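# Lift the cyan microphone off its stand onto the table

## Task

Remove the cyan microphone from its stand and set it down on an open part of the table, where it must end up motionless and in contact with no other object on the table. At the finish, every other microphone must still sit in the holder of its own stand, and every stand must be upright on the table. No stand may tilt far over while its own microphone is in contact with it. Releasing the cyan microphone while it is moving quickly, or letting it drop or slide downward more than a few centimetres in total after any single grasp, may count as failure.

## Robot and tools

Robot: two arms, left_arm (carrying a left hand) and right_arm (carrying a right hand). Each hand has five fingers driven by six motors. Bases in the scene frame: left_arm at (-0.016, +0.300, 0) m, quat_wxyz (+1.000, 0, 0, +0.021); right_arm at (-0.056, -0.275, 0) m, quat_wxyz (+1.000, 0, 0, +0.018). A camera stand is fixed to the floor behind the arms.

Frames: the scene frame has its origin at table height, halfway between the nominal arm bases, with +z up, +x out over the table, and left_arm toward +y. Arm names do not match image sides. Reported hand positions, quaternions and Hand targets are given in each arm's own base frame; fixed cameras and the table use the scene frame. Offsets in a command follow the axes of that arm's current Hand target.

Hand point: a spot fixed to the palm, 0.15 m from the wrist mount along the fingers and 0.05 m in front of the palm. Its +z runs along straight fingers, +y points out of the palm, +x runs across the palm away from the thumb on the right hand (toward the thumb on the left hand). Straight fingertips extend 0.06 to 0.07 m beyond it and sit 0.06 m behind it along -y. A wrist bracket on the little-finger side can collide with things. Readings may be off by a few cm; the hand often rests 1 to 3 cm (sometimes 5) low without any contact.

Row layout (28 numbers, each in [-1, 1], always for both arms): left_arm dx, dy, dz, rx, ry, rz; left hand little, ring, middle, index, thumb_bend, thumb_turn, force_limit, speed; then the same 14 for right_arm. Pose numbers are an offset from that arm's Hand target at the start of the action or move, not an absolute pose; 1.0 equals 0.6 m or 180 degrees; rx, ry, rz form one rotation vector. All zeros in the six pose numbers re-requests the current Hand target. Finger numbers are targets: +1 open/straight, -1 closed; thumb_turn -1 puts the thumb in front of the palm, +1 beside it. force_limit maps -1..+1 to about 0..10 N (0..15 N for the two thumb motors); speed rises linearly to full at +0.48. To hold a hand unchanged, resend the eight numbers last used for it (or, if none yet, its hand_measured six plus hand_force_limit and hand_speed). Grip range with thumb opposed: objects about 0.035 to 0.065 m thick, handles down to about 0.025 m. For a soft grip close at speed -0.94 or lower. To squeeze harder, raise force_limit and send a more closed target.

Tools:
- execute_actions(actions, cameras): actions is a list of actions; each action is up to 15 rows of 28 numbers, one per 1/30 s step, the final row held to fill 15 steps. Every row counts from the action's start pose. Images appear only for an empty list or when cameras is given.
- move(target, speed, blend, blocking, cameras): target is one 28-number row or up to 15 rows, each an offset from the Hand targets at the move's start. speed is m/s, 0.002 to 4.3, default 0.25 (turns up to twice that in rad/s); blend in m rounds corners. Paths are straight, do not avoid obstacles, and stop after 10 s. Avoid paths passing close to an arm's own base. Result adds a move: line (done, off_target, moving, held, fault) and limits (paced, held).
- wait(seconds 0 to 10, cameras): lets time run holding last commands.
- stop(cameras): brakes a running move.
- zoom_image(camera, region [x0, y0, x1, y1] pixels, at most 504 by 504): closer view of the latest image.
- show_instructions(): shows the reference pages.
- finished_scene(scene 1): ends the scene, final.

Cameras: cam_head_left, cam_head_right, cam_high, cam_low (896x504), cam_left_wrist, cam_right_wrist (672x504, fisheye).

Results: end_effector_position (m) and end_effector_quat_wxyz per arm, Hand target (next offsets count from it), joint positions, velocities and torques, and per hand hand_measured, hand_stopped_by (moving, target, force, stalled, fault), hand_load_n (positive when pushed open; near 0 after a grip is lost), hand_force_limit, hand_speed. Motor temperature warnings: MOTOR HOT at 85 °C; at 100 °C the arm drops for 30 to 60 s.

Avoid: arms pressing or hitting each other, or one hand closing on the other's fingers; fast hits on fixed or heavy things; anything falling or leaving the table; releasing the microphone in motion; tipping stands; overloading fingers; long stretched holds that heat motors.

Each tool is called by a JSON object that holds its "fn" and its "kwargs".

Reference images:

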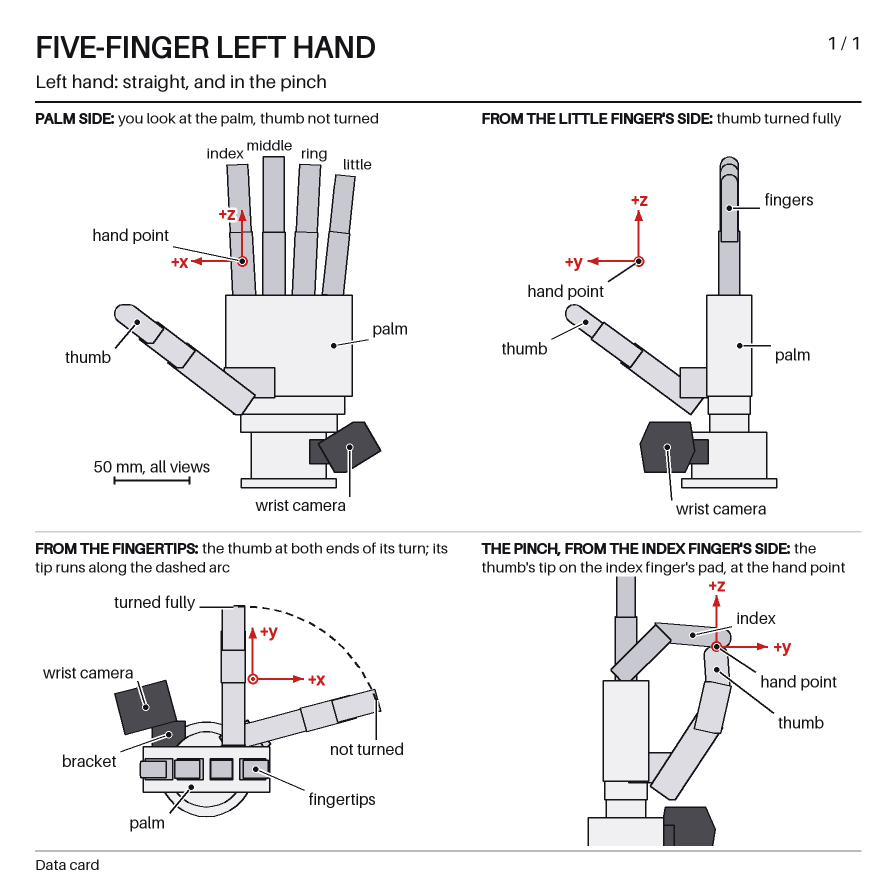

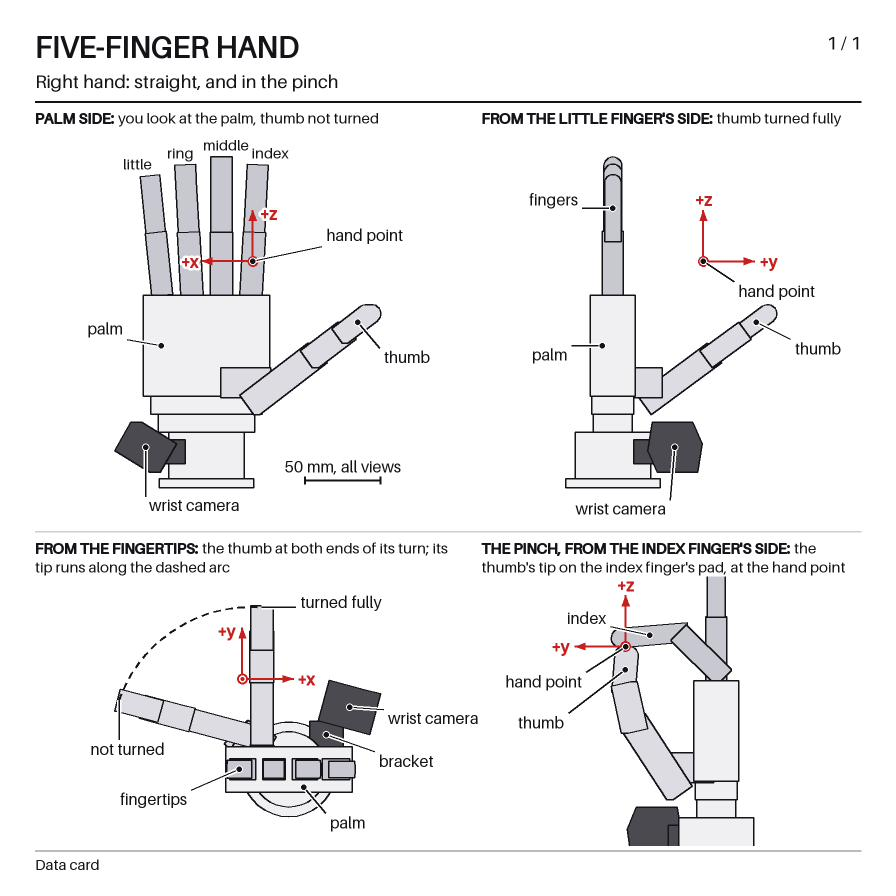

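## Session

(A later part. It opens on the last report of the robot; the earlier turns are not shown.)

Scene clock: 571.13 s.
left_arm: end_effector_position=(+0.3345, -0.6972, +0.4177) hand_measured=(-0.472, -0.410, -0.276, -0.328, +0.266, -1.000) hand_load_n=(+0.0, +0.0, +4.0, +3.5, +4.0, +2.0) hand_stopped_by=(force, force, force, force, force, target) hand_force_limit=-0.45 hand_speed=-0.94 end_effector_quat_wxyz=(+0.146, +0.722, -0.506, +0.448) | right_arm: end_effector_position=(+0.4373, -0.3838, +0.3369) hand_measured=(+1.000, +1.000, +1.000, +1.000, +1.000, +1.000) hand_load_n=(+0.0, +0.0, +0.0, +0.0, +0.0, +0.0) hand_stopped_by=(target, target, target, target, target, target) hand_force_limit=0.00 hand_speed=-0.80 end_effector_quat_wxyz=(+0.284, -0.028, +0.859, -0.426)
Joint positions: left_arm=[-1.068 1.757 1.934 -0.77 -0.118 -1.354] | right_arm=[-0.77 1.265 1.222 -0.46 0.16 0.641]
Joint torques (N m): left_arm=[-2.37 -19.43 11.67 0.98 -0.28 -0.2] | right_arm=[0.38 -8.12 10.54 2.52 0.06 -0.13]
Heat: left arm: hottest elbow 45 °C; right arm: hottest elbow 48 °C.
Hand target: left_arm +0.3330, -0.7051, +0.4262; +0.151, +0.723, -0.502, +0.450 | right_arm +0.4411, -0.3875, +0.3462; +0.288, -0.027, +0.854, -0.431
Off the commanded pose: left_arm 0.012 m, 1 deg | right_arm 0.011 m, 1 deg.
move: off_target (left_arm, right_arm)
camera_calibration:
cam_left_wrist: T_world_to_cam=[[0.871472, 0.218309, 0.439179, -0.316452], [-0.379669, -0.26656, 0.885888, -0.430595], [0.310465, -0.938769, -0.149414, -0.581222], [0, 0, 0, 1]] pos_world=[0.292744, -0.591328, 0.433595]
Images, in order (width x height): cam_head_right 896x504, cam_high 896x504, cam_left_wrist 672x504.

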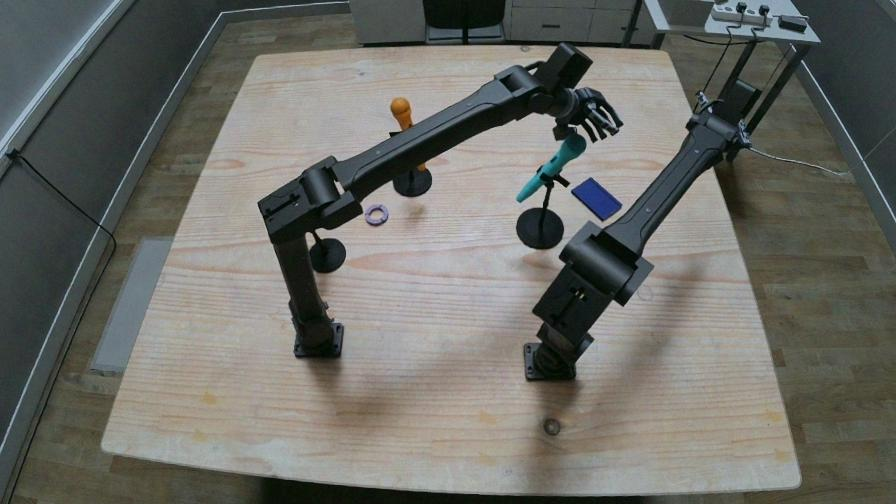

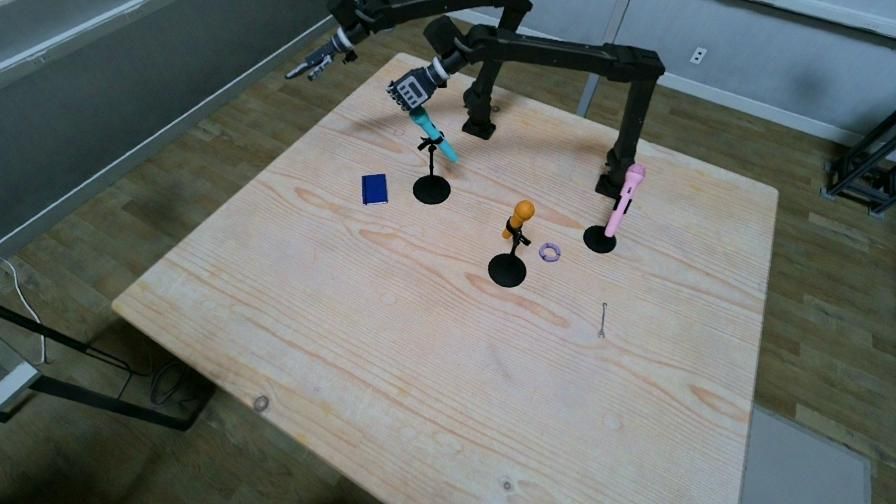

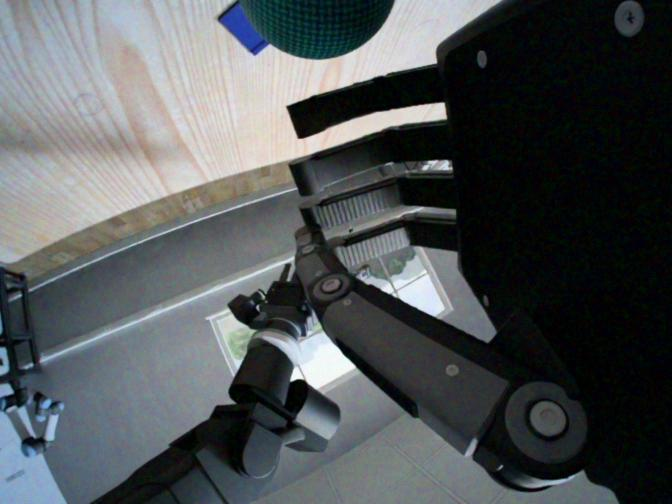

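{"fn": "move", "kwargs": {"target": [[0.0333,0,0,0,0,0,-0.65,-0.6,-0.45,-0.45,-0.2,-1,-0.45,-0.94, 0,0,0,0,0,0,1,1,1,1,1,1,0,-0.8],[0.0333,0,-0.19,0,0,0,-0.65,-0.6,-0.45,-0.45,-0.2,-1,-0.45,-0.94, 0,0,0,0,0,0,1,1,1,1,1,1,0,-0.8],[-0.1738,-0.0233,-0.19,0,0,0,1,1,1,1,1,-1,-0.4,0, 0,0,0,0,0,0,1,1,1,1,1,1,0,-0.8]], "speed": [0.08,0.15,0.15], "blend": [0,0.02,0], "cameras": ["cam_left_wrist","cam_high","cam_head_right","cam_head_left"]}}

{"fn": "zoom_image", "kwargs": {"camera": "cam_left_wrist", "region": [200, 0, 480, 300]}}

Scene clock: 637.10 s.
left_arm: end_effector_position=(+0.2766, -0.5602, +0.4010) hand_measured=(+1.000, +1.000, +1.000, +1.000, +1.000, -1.000) hand_load_n=(+0.0, +0.0, +0.0, +0.0, +0.0, +0.0) hand_stopped_by=(target, target, target, target, target, target) hand_force_limit=-0.40 hand_speed=0.00 end_effector_quat_wxyz=(+0.148, +0.730, -0.503, +0.439) | right_arm: end_effector_position=(+0.4373, -0.3838, +0.3369) hand_measured=(+1.000, +1.000, +1.000, +1.000, +1.000, +1.000) hand_load_n=(+0.0, +0.0, +0.0, +0.0, +0.0, +0.0) hand_stopped_by=(target, target, target, target, target, target) hand_force_limit=0.00 hand_speed=-0.80 end_effector_quat_wxyz=(+0.284, -0.028, +0.859, -0.426)
Joint positions: left_arm=[-1.033 1.358 1.433 -0.685 -0.085 -1.353] | right_arm=[-0.77 1.265 1.222 -0.46 0.16 0.641]
Joint torques (N m): left_arm=[-1.55 -13.98 8.85 2.47 -0.05 0.05] | right_arm=[0.26 -8.29 10.82 2.5 0.09 -0.05]
Heat: left arm: hottest elbow 43 °C; right arm: hottest elbow 49 °C.
Hand target: left_arm +0.2789, -0.5609, +0.4083; +0.151, +0.722, -0.502, +0.450 | right_arm +0.4411, -0.3875, +0.3462; +0.288, -0.027, +0.854, -0.431
Off the commanded pose: left_arm 0.008 m, 2 deg | right_arm 0.011 m, 1 deg.
move: off_target (right_arm)
camera_calibration:
cam_left_wrist: T_world_to_cam=[[0.880239, 0.222251, 0.419265, -0.280844], [-0.356235, -0.274196, 0.89326, -0.414947], [0.313489, -0.935639, -0.162184, -0.431027], [0, 0, 0, 1]] pos_world=[0.234513, -0.454645, 0.418498]
Images, in order (width x height): cam_head_left 896x504, cam_head_right 896x504, cam_high 896x504, cam_left_wrist 672x504.

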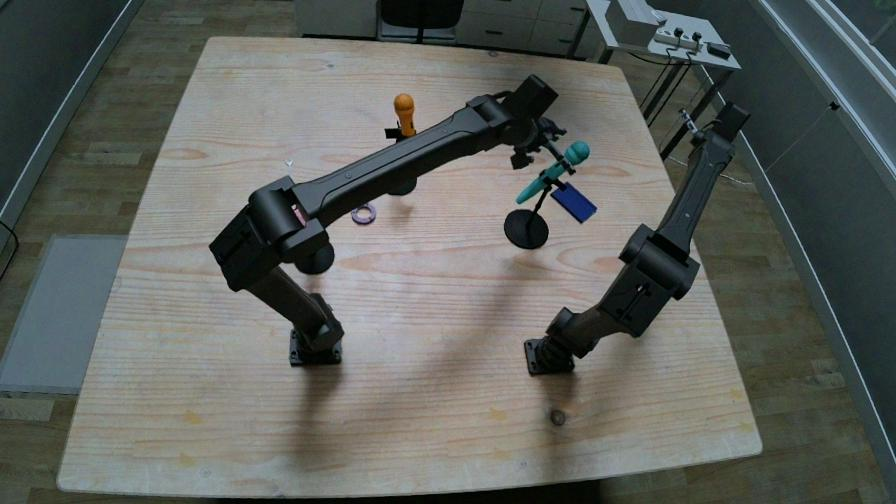

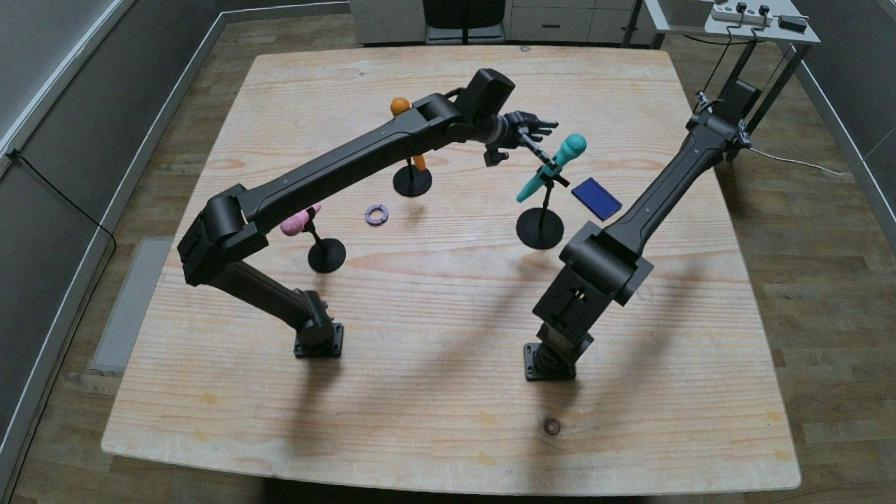

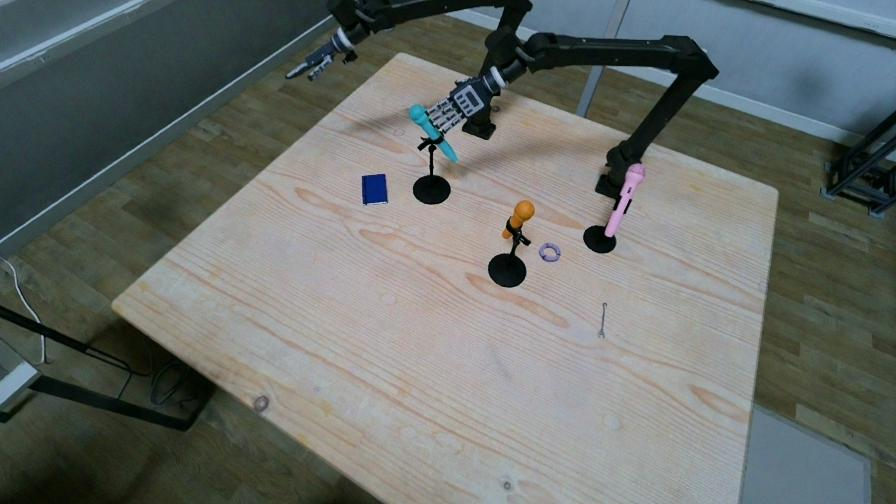

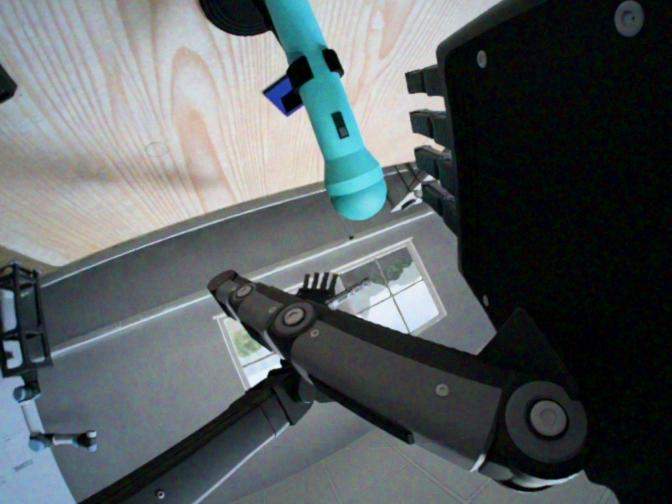

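Scaled by 1.680 from the camera's 672x504 image, which has a finer 960x720 frame.

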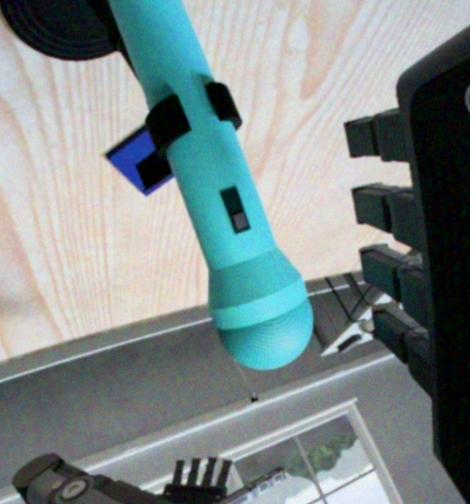

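{"fn": "zoom_image", "kwargs": {"camera": "cam_head_right", "region": [500, 120, 620, 260]}}

{"fn": "zoom_image", "kwargs": {"camera": "cam_head_left", "region": [500, 120, 620, 260]}}

{"fn": "zoom_image", "kwargs": {"camera": "cam_high", "region": [390, 80, 490, 220]}}

Scaled by 3.600 from the camera's 896x504 image, which has a finer 1280x720 frame.

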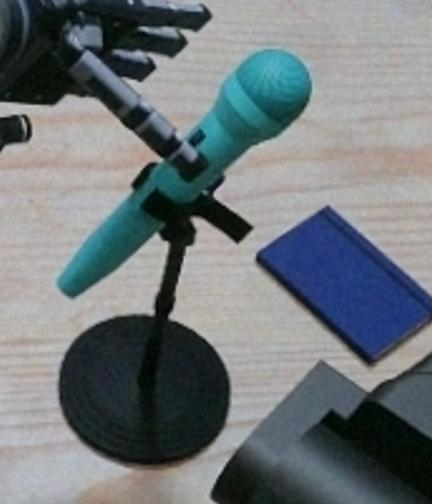

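Scaled by 3.600 from the camera's 896x504 image, which has a finer 1280x720 frame.

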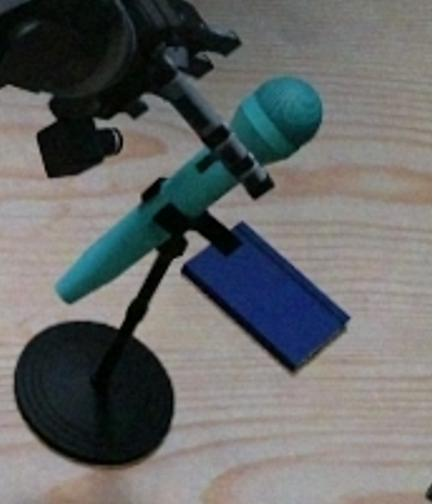

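Scaled by 3.600 from the camera's 896x504 image, which has a finer 1280x720 frame.

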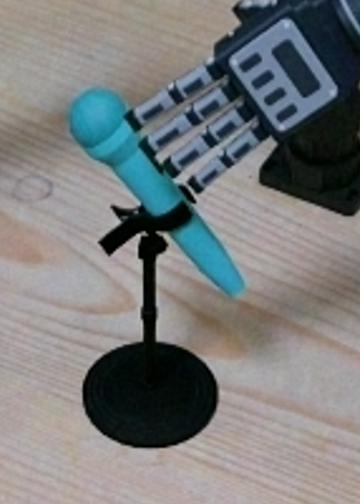

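{"fn": "move", "kwargs": {"target": [0,-0.0115,0.085,0,0,0,1,1,1,1,1,-1,-0.4,0, 0,0,0,0,0,0,1,1,1,1,1,1,0,-0.8], "speed": 0.1, "cameras": ["cam_left_wrist"]}}

{"fn": "zoom_image", "kwargs": {"camera": "cam_left_wrist", "region": [200, 0, 480, 300]}}

Scene clock: 669.83 s.
left_arm: end_effector_position=(+0.3023, -0.5861, +0.3537) hand_measured=(+1.000, +1.000, +1.000, +1.000, +1.000, -1.000) hand_load_n=(+0.0, +0.0, +0.0, +0.0, -0.5, +0.0) hand_stopped_by=(target, target, target, target, target, target) hand_force_limit=-0.40 hand_speed=0.00 end_effector_quat_wxyz=(+0.144, +0.735, -0.508, +0.425) | right_arm: end_effector_position=(+0.4373, -0.3838, +0.3369) hand_measured=(+1.000, +1.000, +1.000, +1.000, +1.000, +1.000) hand_load_n=(+0.0, +0.0, +0.0, +0.0, +0.0, +0.0) hand_stopped_by=(target, target, target, target, target, target) hand_force_limit=0.00 hand_speed=-0.80 end_effector_quat_wxyz=(+0.284, -0.028, +0.859, -0.426)
Joint positions: left_arm=[-1.014 1.461 1.433 -0.614 -0.067 -1.342] | right_arm=[-0.77 1.265 1.222 -0.46 0.16 0.641]
Joint torques (N m): left_arm=[-1.26 -15.5 11.77 2.39 -0.03 0.06] | right_arm=[-0.03 -8 10.8 2.5 0.09 -0.1]
Heat: left arm: hottest elbow 43 °C; right arm: hottest elbow 49 °C.
Hand target: left_arm +0.3103, -0.5919, +0.3820; +0.151, +0.723, -0.502, +0.450 | right_arm +0.4411, -0.3875, +0.3462; +0.288, -0.027, +0.854, -0.431
Off the commanded pose: left_arm 0.030 m, 3 deg | right_arm 0.011 m, 1 deg.
move: off_target (left_arm, right_arm)
camera_calibration:
cam_left_wrist: T_world_to_cam=[[0.88827, 0.209282, 0.408873, -0.284234], [-0.340341, -0.297899, 0.891866, -0.388885], [0.308454, -0.931374, -0.193388, -0.45594], [0, 0, 0, 1]] pos_world=[0.260759, -0.481015, 0.374876]
Images, in order (width x height): cam_left_wrist 672x504.

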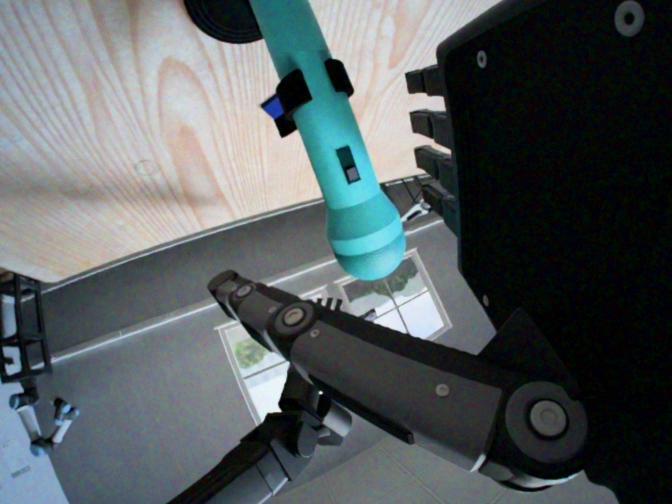

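Scaled by 1.680 from the camera's 672x504 image, which has a finer 960x720 frame.

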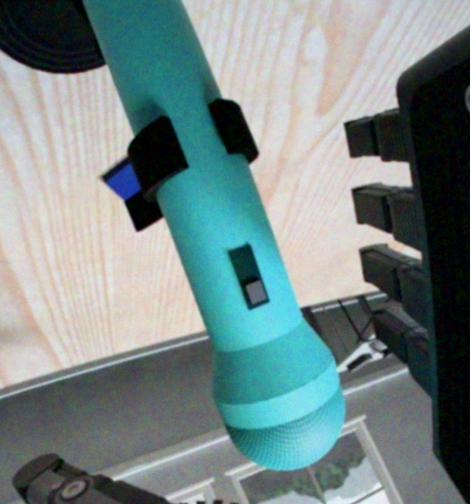

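{"fn": "move", "kwargs": {"target": [0.002,-0.01,0.058,0,0,0,1,1,1,1,1,-1,-0.4,0, 0,0,0,0,0,0,1,1,1,1,1,1,0,-0.8], "speed": 0.08, "cameras": ["cam_left_wrist"]}}

{"fn": "zoom_image", "kwargs": {"camera": "cam_left_wrist", "region": [200, 0, 480, 300]}}

Scene clock: 683.03 s.
left_arm: end_effector_position=(+0.3221, -0.6050, +0.3377) hand_measured=(+1.000, +1.000, +1.000, +1.000, +1.000, -1.000) hand_load_n=(+0.0, +0.0, +0.0, -0.5, +0.0, +0.0) hand_stopped_by=(target, target, target, target, target, target) hand_force_limit=-0.40 hand_speed=0.00 end_effector_quat_wxyz=(+0.144, +0.735, -0.508, +0.425) | right_arm: end_effector_position=(+0.4373, -0.3838, +0.3369) hand_measured=(+1.000, +1.000, +1.000, +1.000, +1.000, +1.000) hand_load_n=(+0.0, +0.0, +0.0, +0.0, +0.0, +0.0) hand_stopped_by=(target, target, target, target, target, target) hand_force_limit=0.00 hand_speed=-0.80 end_effector_quat_wxyz=(+0.284, -0.028, +0.859, -0.426)
Joint positions: left_arm=[-1.001 1.531 1.468 -0.577 -0.055 -1.333] | right_arm=[-0.77 1.265 1.222 -0.46 0.16 0.641]
Joint torques (N m): left_arm=[-1.44 -16.26 12.23 2.35 -0.01 0.05] | right_arm=[-0.56 -7.77 10.85 2.47 0.08 -0.05]
Heat: left arm: hottest elbow 44 °C; right arm: hottest elbow 49 °C.
Hand target: left_arm +0.3330, -0.6133, +0.3653; +0.151, +0.722, -0.502, +0.450 | right_arm +0.4411, -0.3875, +0.3462; +0.288, -0.027, +0.854, -0.431
Off the commanded pose: left_arm 0.031 m, 3 deg | right_arm 0.011 m, 1 deg.
move: off_target (left_arm, right_arm)
camera_calibration:
cam_left_wrist: T_world_to_cam=[[0.888494, 0.208798, 0.408634, -0.291571], [-0.340675, -0.296468, 0.892215, -0.372582], [0.307439, -0.931939, -0.192278, -0.483113], [0, 0, 0, 1]] pos_world=[0.280658, -0.499811, 0.358677]
Images, in order (width x height): cam_left_wrist 672x504.

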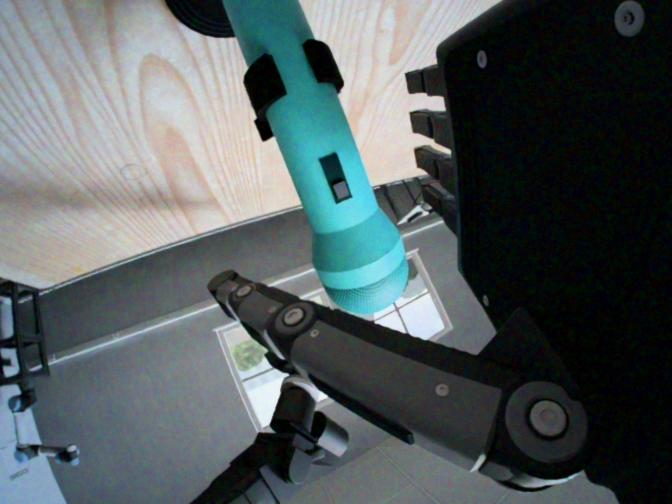

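Scaled by 1.680 from the camera's 672x504 image, which has a finer 960x720 frame.

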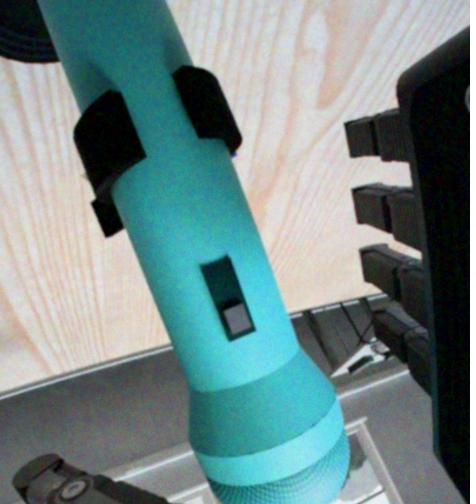

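{"fn": "move", "kwargs": {"target": [0,0,0,0,0,0,1,0.45,0.45,0.5,0.45,-1,-0.7,-0.6, 0,0,0,0,0,0,1,1,1,1,1,1,0,-0.8], "speed": 0.08, "cameras": ["cam_left_wrist"]}}

{"fn": "move", "kwargs": {"target": [0,0,0,0,0,0,1,-0.25,-0.25,-0.15,-0.3,-1,-0.7,-0.92, 0,0,0,0,0,0,1,1,1,1,1,1,0,-0.8], "speed": 0.08, "cameras": ["cam_left_wrist","cam_head_right","cam_high"]}}

{"fn": "zoom_image", "kwargs": {"camera": "cam_left_wrist", "region": [200, 0, 480, 300]}}

{"fn": "zoom_image", "kwargs": {"camera": "cam_head_right", "region": [500, 120, 620, 260]}}

Scene clock: 695.40 s.
left_arm: end_effector_position=(+0.3222, -0.6048, +0.3377) hand_measured=(+1.000, +0.450, +0.450, +0.500, +0.450, -1.000) hand_load_n=(+0.0, +0.0, +0.0, +0.0, +0.0, -0.5) hand_stopped_by=(target, target, target, target, target, target) hand_force_limit=-0.70 hand_speed=-0.60 end_effector_quat_wxyz=(+0.144, +0.735, -0.509, +0.425) | right_arm: end_effector_position=(+0.4373, -0.3838, +0.3369) hand_measured=(+1.000, +1.000, +1.000, +1.000, +1.000, +1.000) hand_load_n=(+0.0, +0.0, +0.0, +0.0, +0.0, +0.0) hand_stopped_by=(target, target, target, target, target, target) hand_force_limit=0.00 hand_speed=-0.80 end_effector_quat_wxyz=(+0.284, -0.028, +0.859, -0.426)
Joint positions: left_arm=[-1 1.531 1.468 -0.577 -0.054 -1.332] | right_arm=[-0.77 1.265 1.222 -0.46 0.16 0.641]
Joint torques (N m): left_arm=[-1.26 -16.21 12.22 2.36 -0.02 0.04] | right_arm=[0.56 -8.41 10.77 2.74 0.1 -0.1]
Heat: left arm: hottest elbow 44 °C; right arm: hottest elbow 49 °C.
Hand target: left_arm +0.3331, -0.6132, +0.3653; +0.151, +0.722, -0.502, +0.450 | right_arm +0.4411, -0.3875, +0.3462; +0.288, -0.027, +0.854, -0.431
Off the commanded pose: left_arm 0.031 m, 3 deg | right_arm 0.011 m, 1 deg.
move: off_target (left_arm, right_arm)
camera_calibration:
cam_left_wrist: T_world_to_cam=[[0.888365, 0.208141, 0.40925, -0.292281], [-0.341367, -0.296658, 0.891887, -0.372267], [0.307045, -0.932025, -0.192488, -0.482939], [0, 0, 0, 1]] pos_world=[0.280856, -0.499712, 0.358676]
Images, in order (width x height): cam_left_wrist 672x504.

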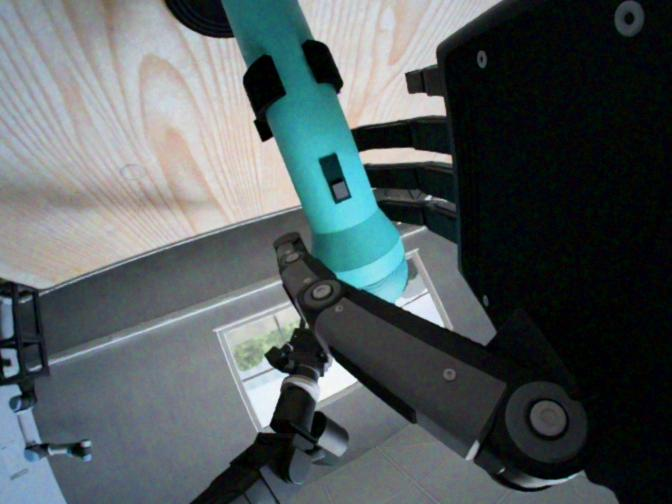

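Scene clock: 696.87 s.
left_arm: end_effector_position=(+0.3235, -0.6044, +0.3380) hand_measured=(+1.000, +0.190, +0.182, +0.284, +0.336, -1.000) hand_load_n=(+0.0, +1.0, +1.5, +2.5, +3.5, -0.5) hand_stopped_by=(target, force, force, force, force, target) hand_force_limit=-0.70 hand_speed=-0.92 end_effector_quat_wxyz=(+0.144, +0.735, -0.508, +0.426) | right_arm: end_effector_position=(+0.4373, -0.3838, +0.3369) hand_measured=(+1.000, +1.000, +1.000, +1.000, +1.000, +1.000) hand_load_n=(+0.0, +0.0, +0.0, +0.0, +0.0, +0.0) hand_stopped_by=(target, target, target, target, target, target) hand_force_limit=0.00 hand_speed=-0.80 end_effector_quat_wxyz=(+0.284, -0.028, +0.859, -0.426)
Joint positions: left_arm=[-0.998 1.531 1.468 -0.576 -0.054 -1.332] | right_arm=[-0.77 1.265 1.222 -0.46 0.16 0.641]
Joint torques (N m): left_arm=[-1.32 -16.21 12.23 2.29 -0.02 0.04] | right_arm=[0.21 -8 11.03 2.37 0.03 -0.12]
Heat: left arm: hottest elbow 44 °C; right arm: hottest elbow 49 °C.
Hand target: left_arm +0.3330, -0.6133, +0.3653; +0.151, +0.722, -0.502, +0.450 | right_arm +0.4411, -0.3875, +0.3462; +0.288, -0.027, +0.854, -0.431
Off the commanded pose: left_arm 0.030 m, 3 deg | right_arm 0.011 m, 1 deg.
move: off_target (left_arm, right_arm)
camera_calibration:
cam_left_wrist: T_world_to_cam=[[0.887636, 0.21032, 0.409717, -0.292208], [-0.341532, -0.296214, 0.891972, -0.371748], [0.308963, -0.931677, -0.191099, -0.483698], [0, 0, 0, 1]] pos_world=[0.281856, -0.49931, 0.358877]
Images, in order (width x height): cam_head_right 896x504, cam_high 896x504, cam_left_wrist 672x504.

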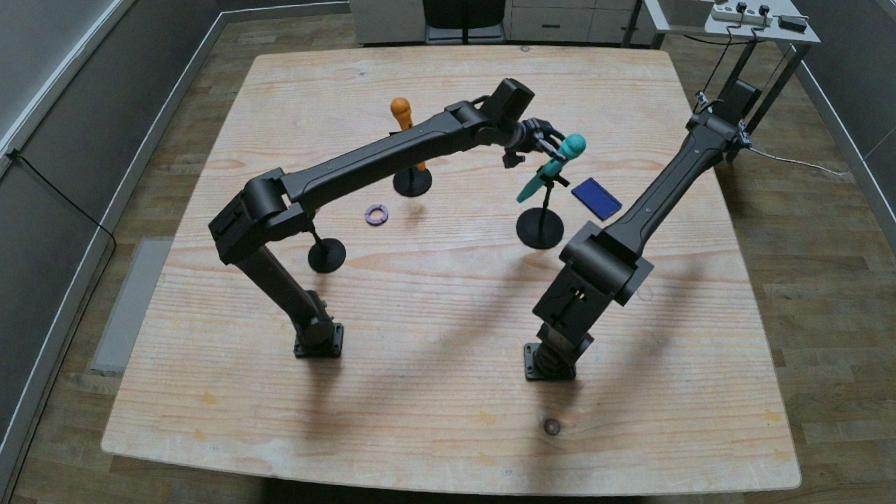

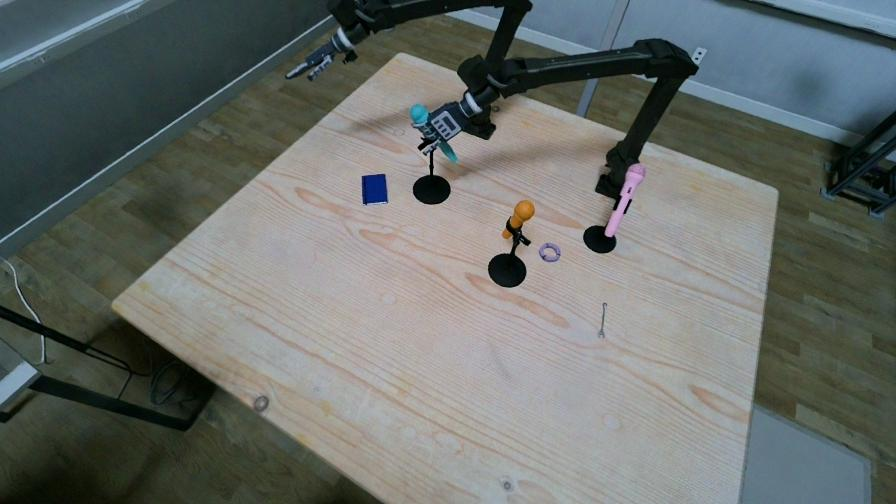

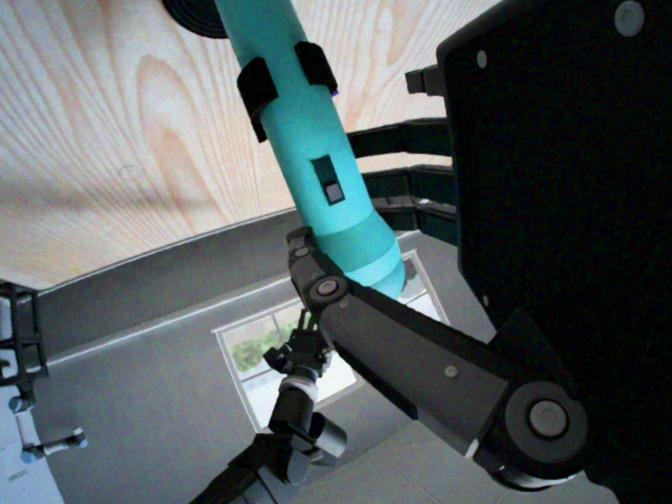

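Scaled by 1.680 from the camera's 672x504 image, which has a finer 960x720 frame.

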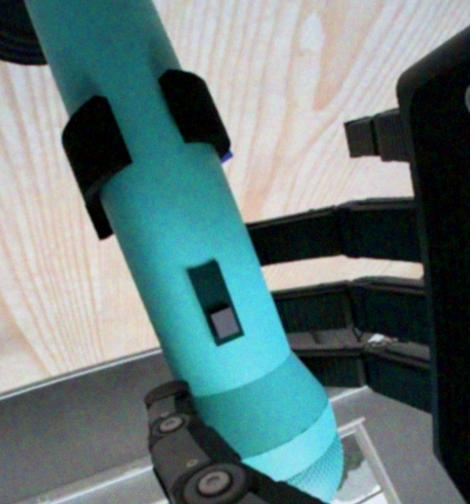

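Scaled by 3.600 from the camera's 896x504 image, which has a finer 1280x720 frame.

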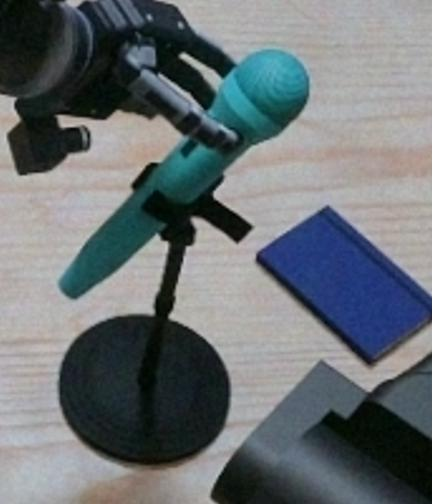

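{"fn": "move", "kwargs": {"target": [0,0,0,0,0,0,1,-0.1,-0.1,0.0,0.1,-1,-0.4,-0.94, 0,0,0,0,0,0,1,1,1,1,1,1,0,-0.8], "speed": 0.08, "cameras": ["cam_left_wrist"]}}

{"fn": "zoom_image", "kwargs": {"camera": "cam_left_wrist", "region": [200, 0, 480, 300]}}

Scene clock: 705.80 s.
left_arm: end_effector_position=(+0.3236, -0.6042, +0.3378) hand_measured=(+1.000, +0.174, +0.172, +0.274, +0.336, -1.000) hand_load_n=(+0.0, +3.0, +2.0, +3.5, +6.5, +0.0) hand_stopped_by=(target, force, force, force, force, target) hand_force_limit=-0.40 hand_speed=-0.94 end_effector_quat_wxyz=(+0.143, +0.734, -0.509, +0.426) | right_arm: end_effector_position=(+0.4373, -0.3838, +0.3369) hand_measured=(+1.000, +1.000, +1.000, +1.000, +1.000, +1.000) hand_load_n=(+0.0, +0.0, +0.0, +0.0, +0.0, -0.5) hand_stopped_by=(target, target, target, target, target, target) hand_force_limit=0.00 hand_speed=-0.80 end_effector_quat_wxyz=(+0.284, -0.028, +0.859, -0.426)
Joint positions: left_arm=[-0.998 1.531 1.468 -0.576 -0.054 -1.329] | right_arm=[-0.77 1.265 1.222 -0.46 0.16 0.641]
Joint torques (N m): left_arm=[-1.38 -16.26 12.23 2.3 -0.01 0.01] | right_arm=[0.09 -7.3 11.03 2.29 0.1 -0.11]
Heat: left arm: hottest elbow 45 °C; right arm: hottest elbow 49 °C.
Hand target: left_arm +0.3331, -0.6133, +0.3653; +0.151, +0.723, -0.502, +0.450 | right_arm +0.4411, -0.3875, +0.3462; +0.288, -0.027, +0.854, -0.431
Off the commanded pose: left_arm 0.030 m, 3 deg | right_arm 0.011 m, 1 deg.
move: off_target (left_arm, right_arm)
camera_calibration:
cam_left_wrist: T_world_to_cam=[[0.887154, 0.20846, 0.411706, -0.293975], [-0.343658, -0.296986, 0.890898, -0.370899], [0.307987, -0.93185, -0.191833, -0.483172], [0, 0, 0, 1]] pos_world=[0.282149, -0.499113, 0.358776]
Images, in order (width x height): cam_left_wrist 672x504.

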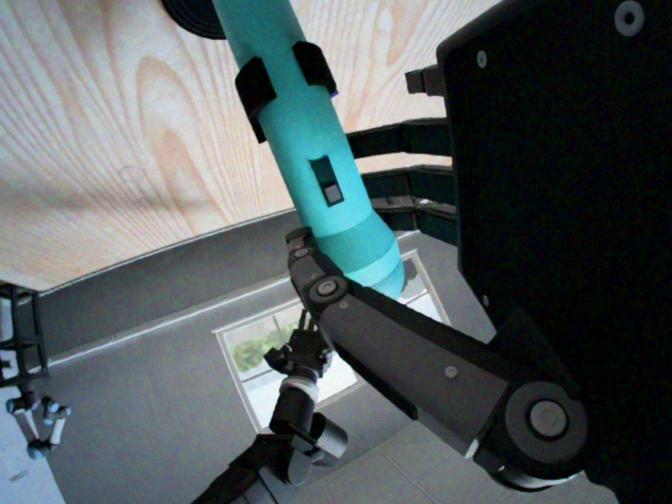

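Scaled by 1.680 from the camera's 672x504 image, which has a finer 960x720 frame.

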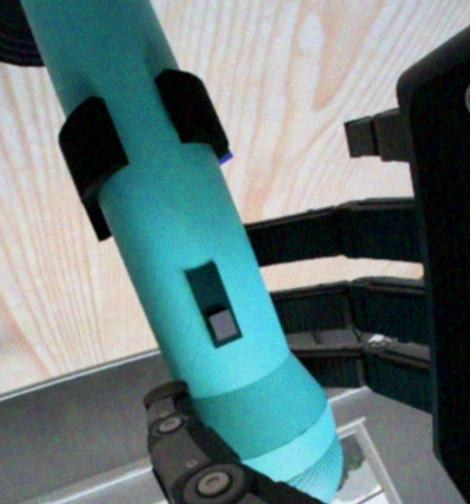

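{"fn": "move", "kwargs": {"target": [0,0,0,0,0,0,1,-0.2,-0.2,-0.1,0.1,-1,-0.1,-0.94, 0,0,0,0,0,0,1,1,1,1,1,1,0,-0.8], "speed": 0.08, "cameras": ["cam_left_wrist"]}}

Scene clock: 709.13 s.
left_arm: end_effector_position=(+0.3242, -0.6038, +0.3374) hand_measured=(+1.000, +0.152, +0.158, +0.264, +0.338, -1.000) hand_load_n=(+0.0, +3.5, +3.0, +5.0, +9.0, +0.0) hand_stopped_by=(target, force, force, force, force, target) hand_force_limit=-0.10 hand_speed=-0.94 end_effector_quat_wxyz=(+0.142, +0.734, -0.510, +0.426) | right_arm: end_effector_position=(+0.4373, -0.3838, +0.3369) hand_measured=(+1.000, +1.000, +1.000, +1.000, +1.000, +1.000) hand_load_n=(+0.0, +0.0, +0.0, +0.0, +0.0, +0.0) hand_stopped_by=(target, target, target, target, target, target) hand_force_limit=0.00 hand_speed=-0.80 end_effector_quat_wxyz=(+0.284, -0.028, +0.859, -0.426)
Joint positions: left_arm=[-0.997 1.532 1.468 -0.576 -0.054 -1.326] | right_arm=[-0.77 1.265 1.222 -0.46 0.16 0.641]
Joint torques (N m): left_arm=[-1.49 -16.32 12.23 2.28 -0.01 -0.02] | right_arm=[0.26 -7.94 10.96 2.35 0.13 -0.09]
Heat: left arm: hottest elbow 45 °C; right arm: hottest elbow 49 °C.
Hand target: left_arm +0.3328, -0.6133, +0.3654; +0.151, +0.722, -0.503, +0.450 | right_arm +0.4411, -0.3875, +0.3462; +0.288, -0.027, +0.854, -0.431
Off the commanded pose: left_arm 0.031 m, 3 deg | right_arm 0.011 m, 1 deg.
move: off_target (left_arm, right_arm)
camera_calibration:
cam_left_wrist: T_world_to_cam=[[0.886504, 0.206817, 0.41393, -0.295892], [-0.345746, -0.298455, 0.889598, -0.369984], [0.307523, -0.931746, -0.193075, -0.482416], [0, 0, 0, 1]] pos_world=[0.282743, -0.498718, 0.358473]
Images, in order (width x height): cam_left_wrist 672x504.

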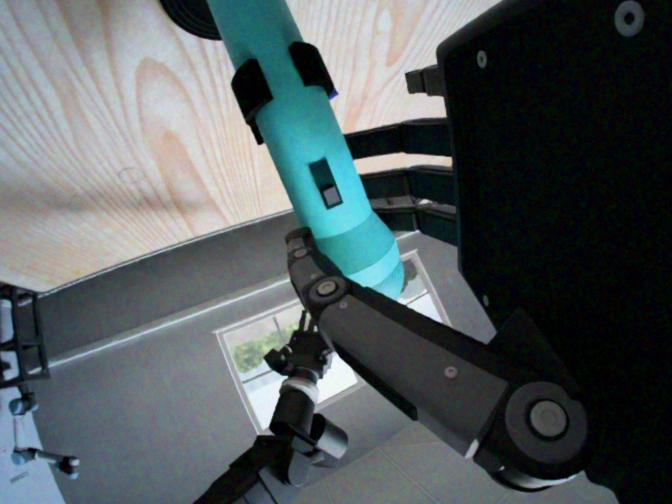

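{"fn": "move", "kwargs": {"target": [0.07,-0.005,0.0025,0,0,0,1,-0.2,-0.2,-0.1,0.1,-1,-0.1,-0.94, 0,0,0,0,0,0,1,1,1,1,1,1,0,-0.8], "speed": 0.06, "cameras": ["cam_left_wrist","cam_high","cam_head_right"]}}

{"fn": "zoom_image", "kwargs": {"camera": "cam_high", "region": [380, 70, 500, 220]}}

{"fn": "zoom_image", "kwargs": {"camera": "cam_head_right", "region": [500, 120, 620, 260]}}

Scene clock: 714.80 s.
left_arm: end_effector_position=(+0.3389, -0.6252, +0.3442) hand_measured=(+1.000, +0.152, +0.158, +0.264, +0.338, -1.000) hand_load_n=(+0.0, +3.5, +3.0, +5.0, +9.0, -1.0) hand_stopped_by=(target, force, force, force, force, target) hand_force_limit=-0.10 hand_speed=-0.94 end_effector_quat_wxyz=(+0.134, +0.739, -0.513, +0.415) | right_arm: end_effector_position=(+0.4373, -0.3838, +0.3369) hand_measured=(+1.000, +1.000, +1.000, +1.000, +1.000, +1.000) hand_load_n=(+0.0, +0.0, +0.0, +0.0, +0.0, -0.5) hand_stopped_by=(target, target, target, target, target, target) hand_force_limit=0.00 hand_speed=-0.80 end_effector_quat_wxyz=(+0.284, -0.028, +0.859, -0.426)
Joint positions: left_arm=[-0.998 1.61 1.597 -0.657 -0.061 -1.325] | right_arm=[-0.77 1.265 1.222 -0.46 0.16 0.641]
Joint torques (N m): left_arm=[-2.43 -19.25 14.43 1.57 -0.2 -0.11] | right_arm=[0.26 -8.06 10.91 2.56 0.12 -0.07]
Heat: left arm: hottest elbow 45 °C; right arm: hottest elbow 49 °C.
Hand target: left_arm +0.3400, -0.6378, +0.3988; +0.151, +0.723, -0.502, +0.450 | right_arm +0.4411, -0.3875, +0.3462; +0.288, -0.027, +0.854, -0.431
Off the commanded pose: left_arm 0.056 m, 5 deg | right_arm 0.011 m, 1 deg.
move: off_target (left_arm, right_arm)
camera_calibration:
cam_left_wrist: T_world_to_cam=[[0.890899, 0.198503, 0.408528, -0.3122], [-0.33348, -0.324781, 0.885047, -0.396331], [0.308367, -0.924724, -0.22315, -0.491004], [0, 0, 0, 1]] pos_world=[0.297379, -0.520791, 0.368746]
Images, in order (width x height): cam_head_right 896x504, cam_high 896x504, cam_left_wrist 672x504.

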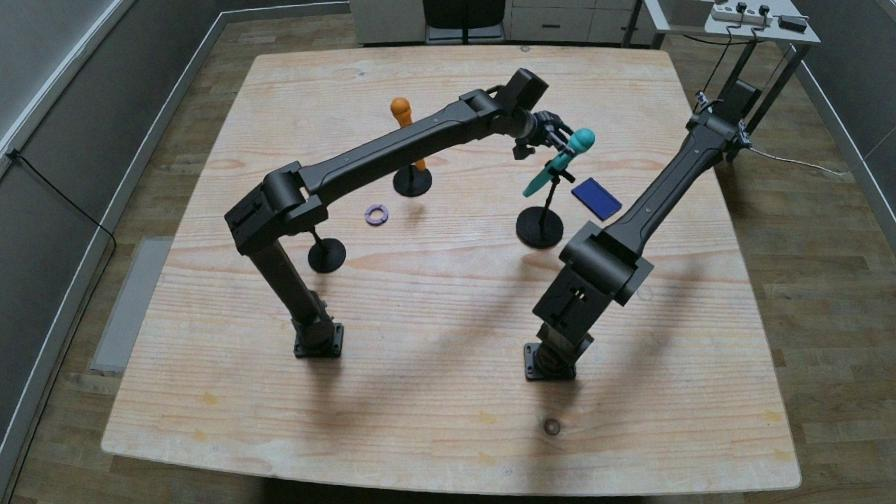

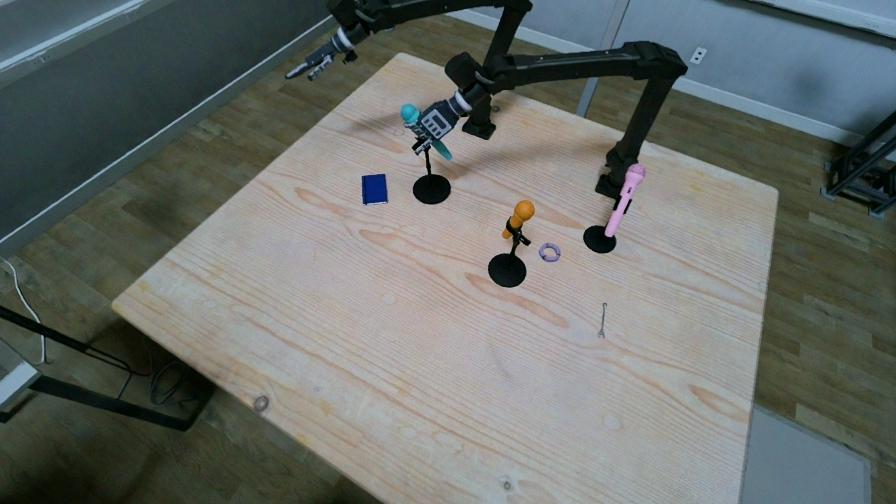

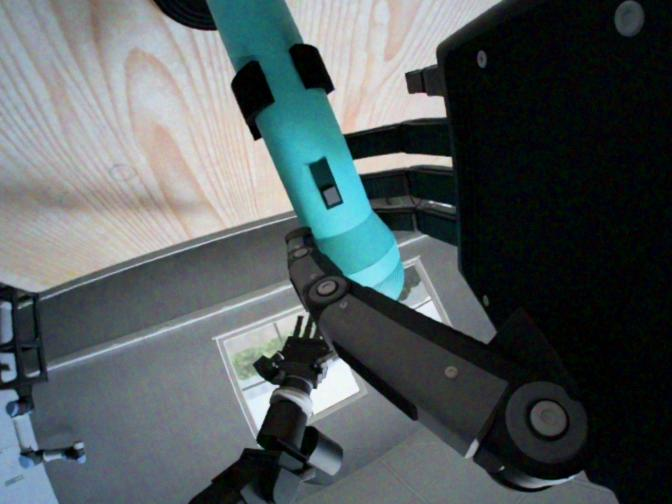

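Scaled by 3.360 from the camera's 896x504 image, which has a finer 1280x720 frame.

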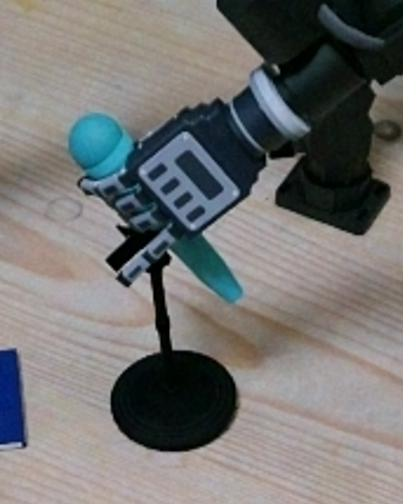

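Scaled by 3.600 from the camera's 896x504 image, which has a finer 1280x720 frame.

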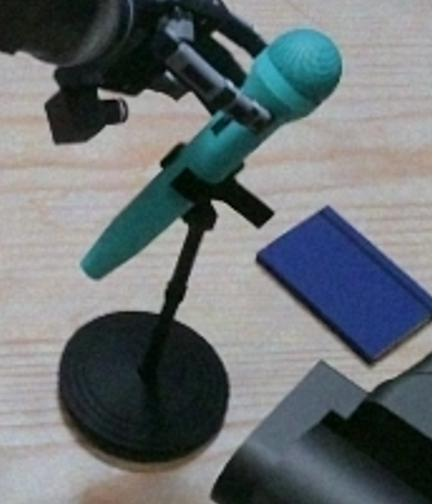

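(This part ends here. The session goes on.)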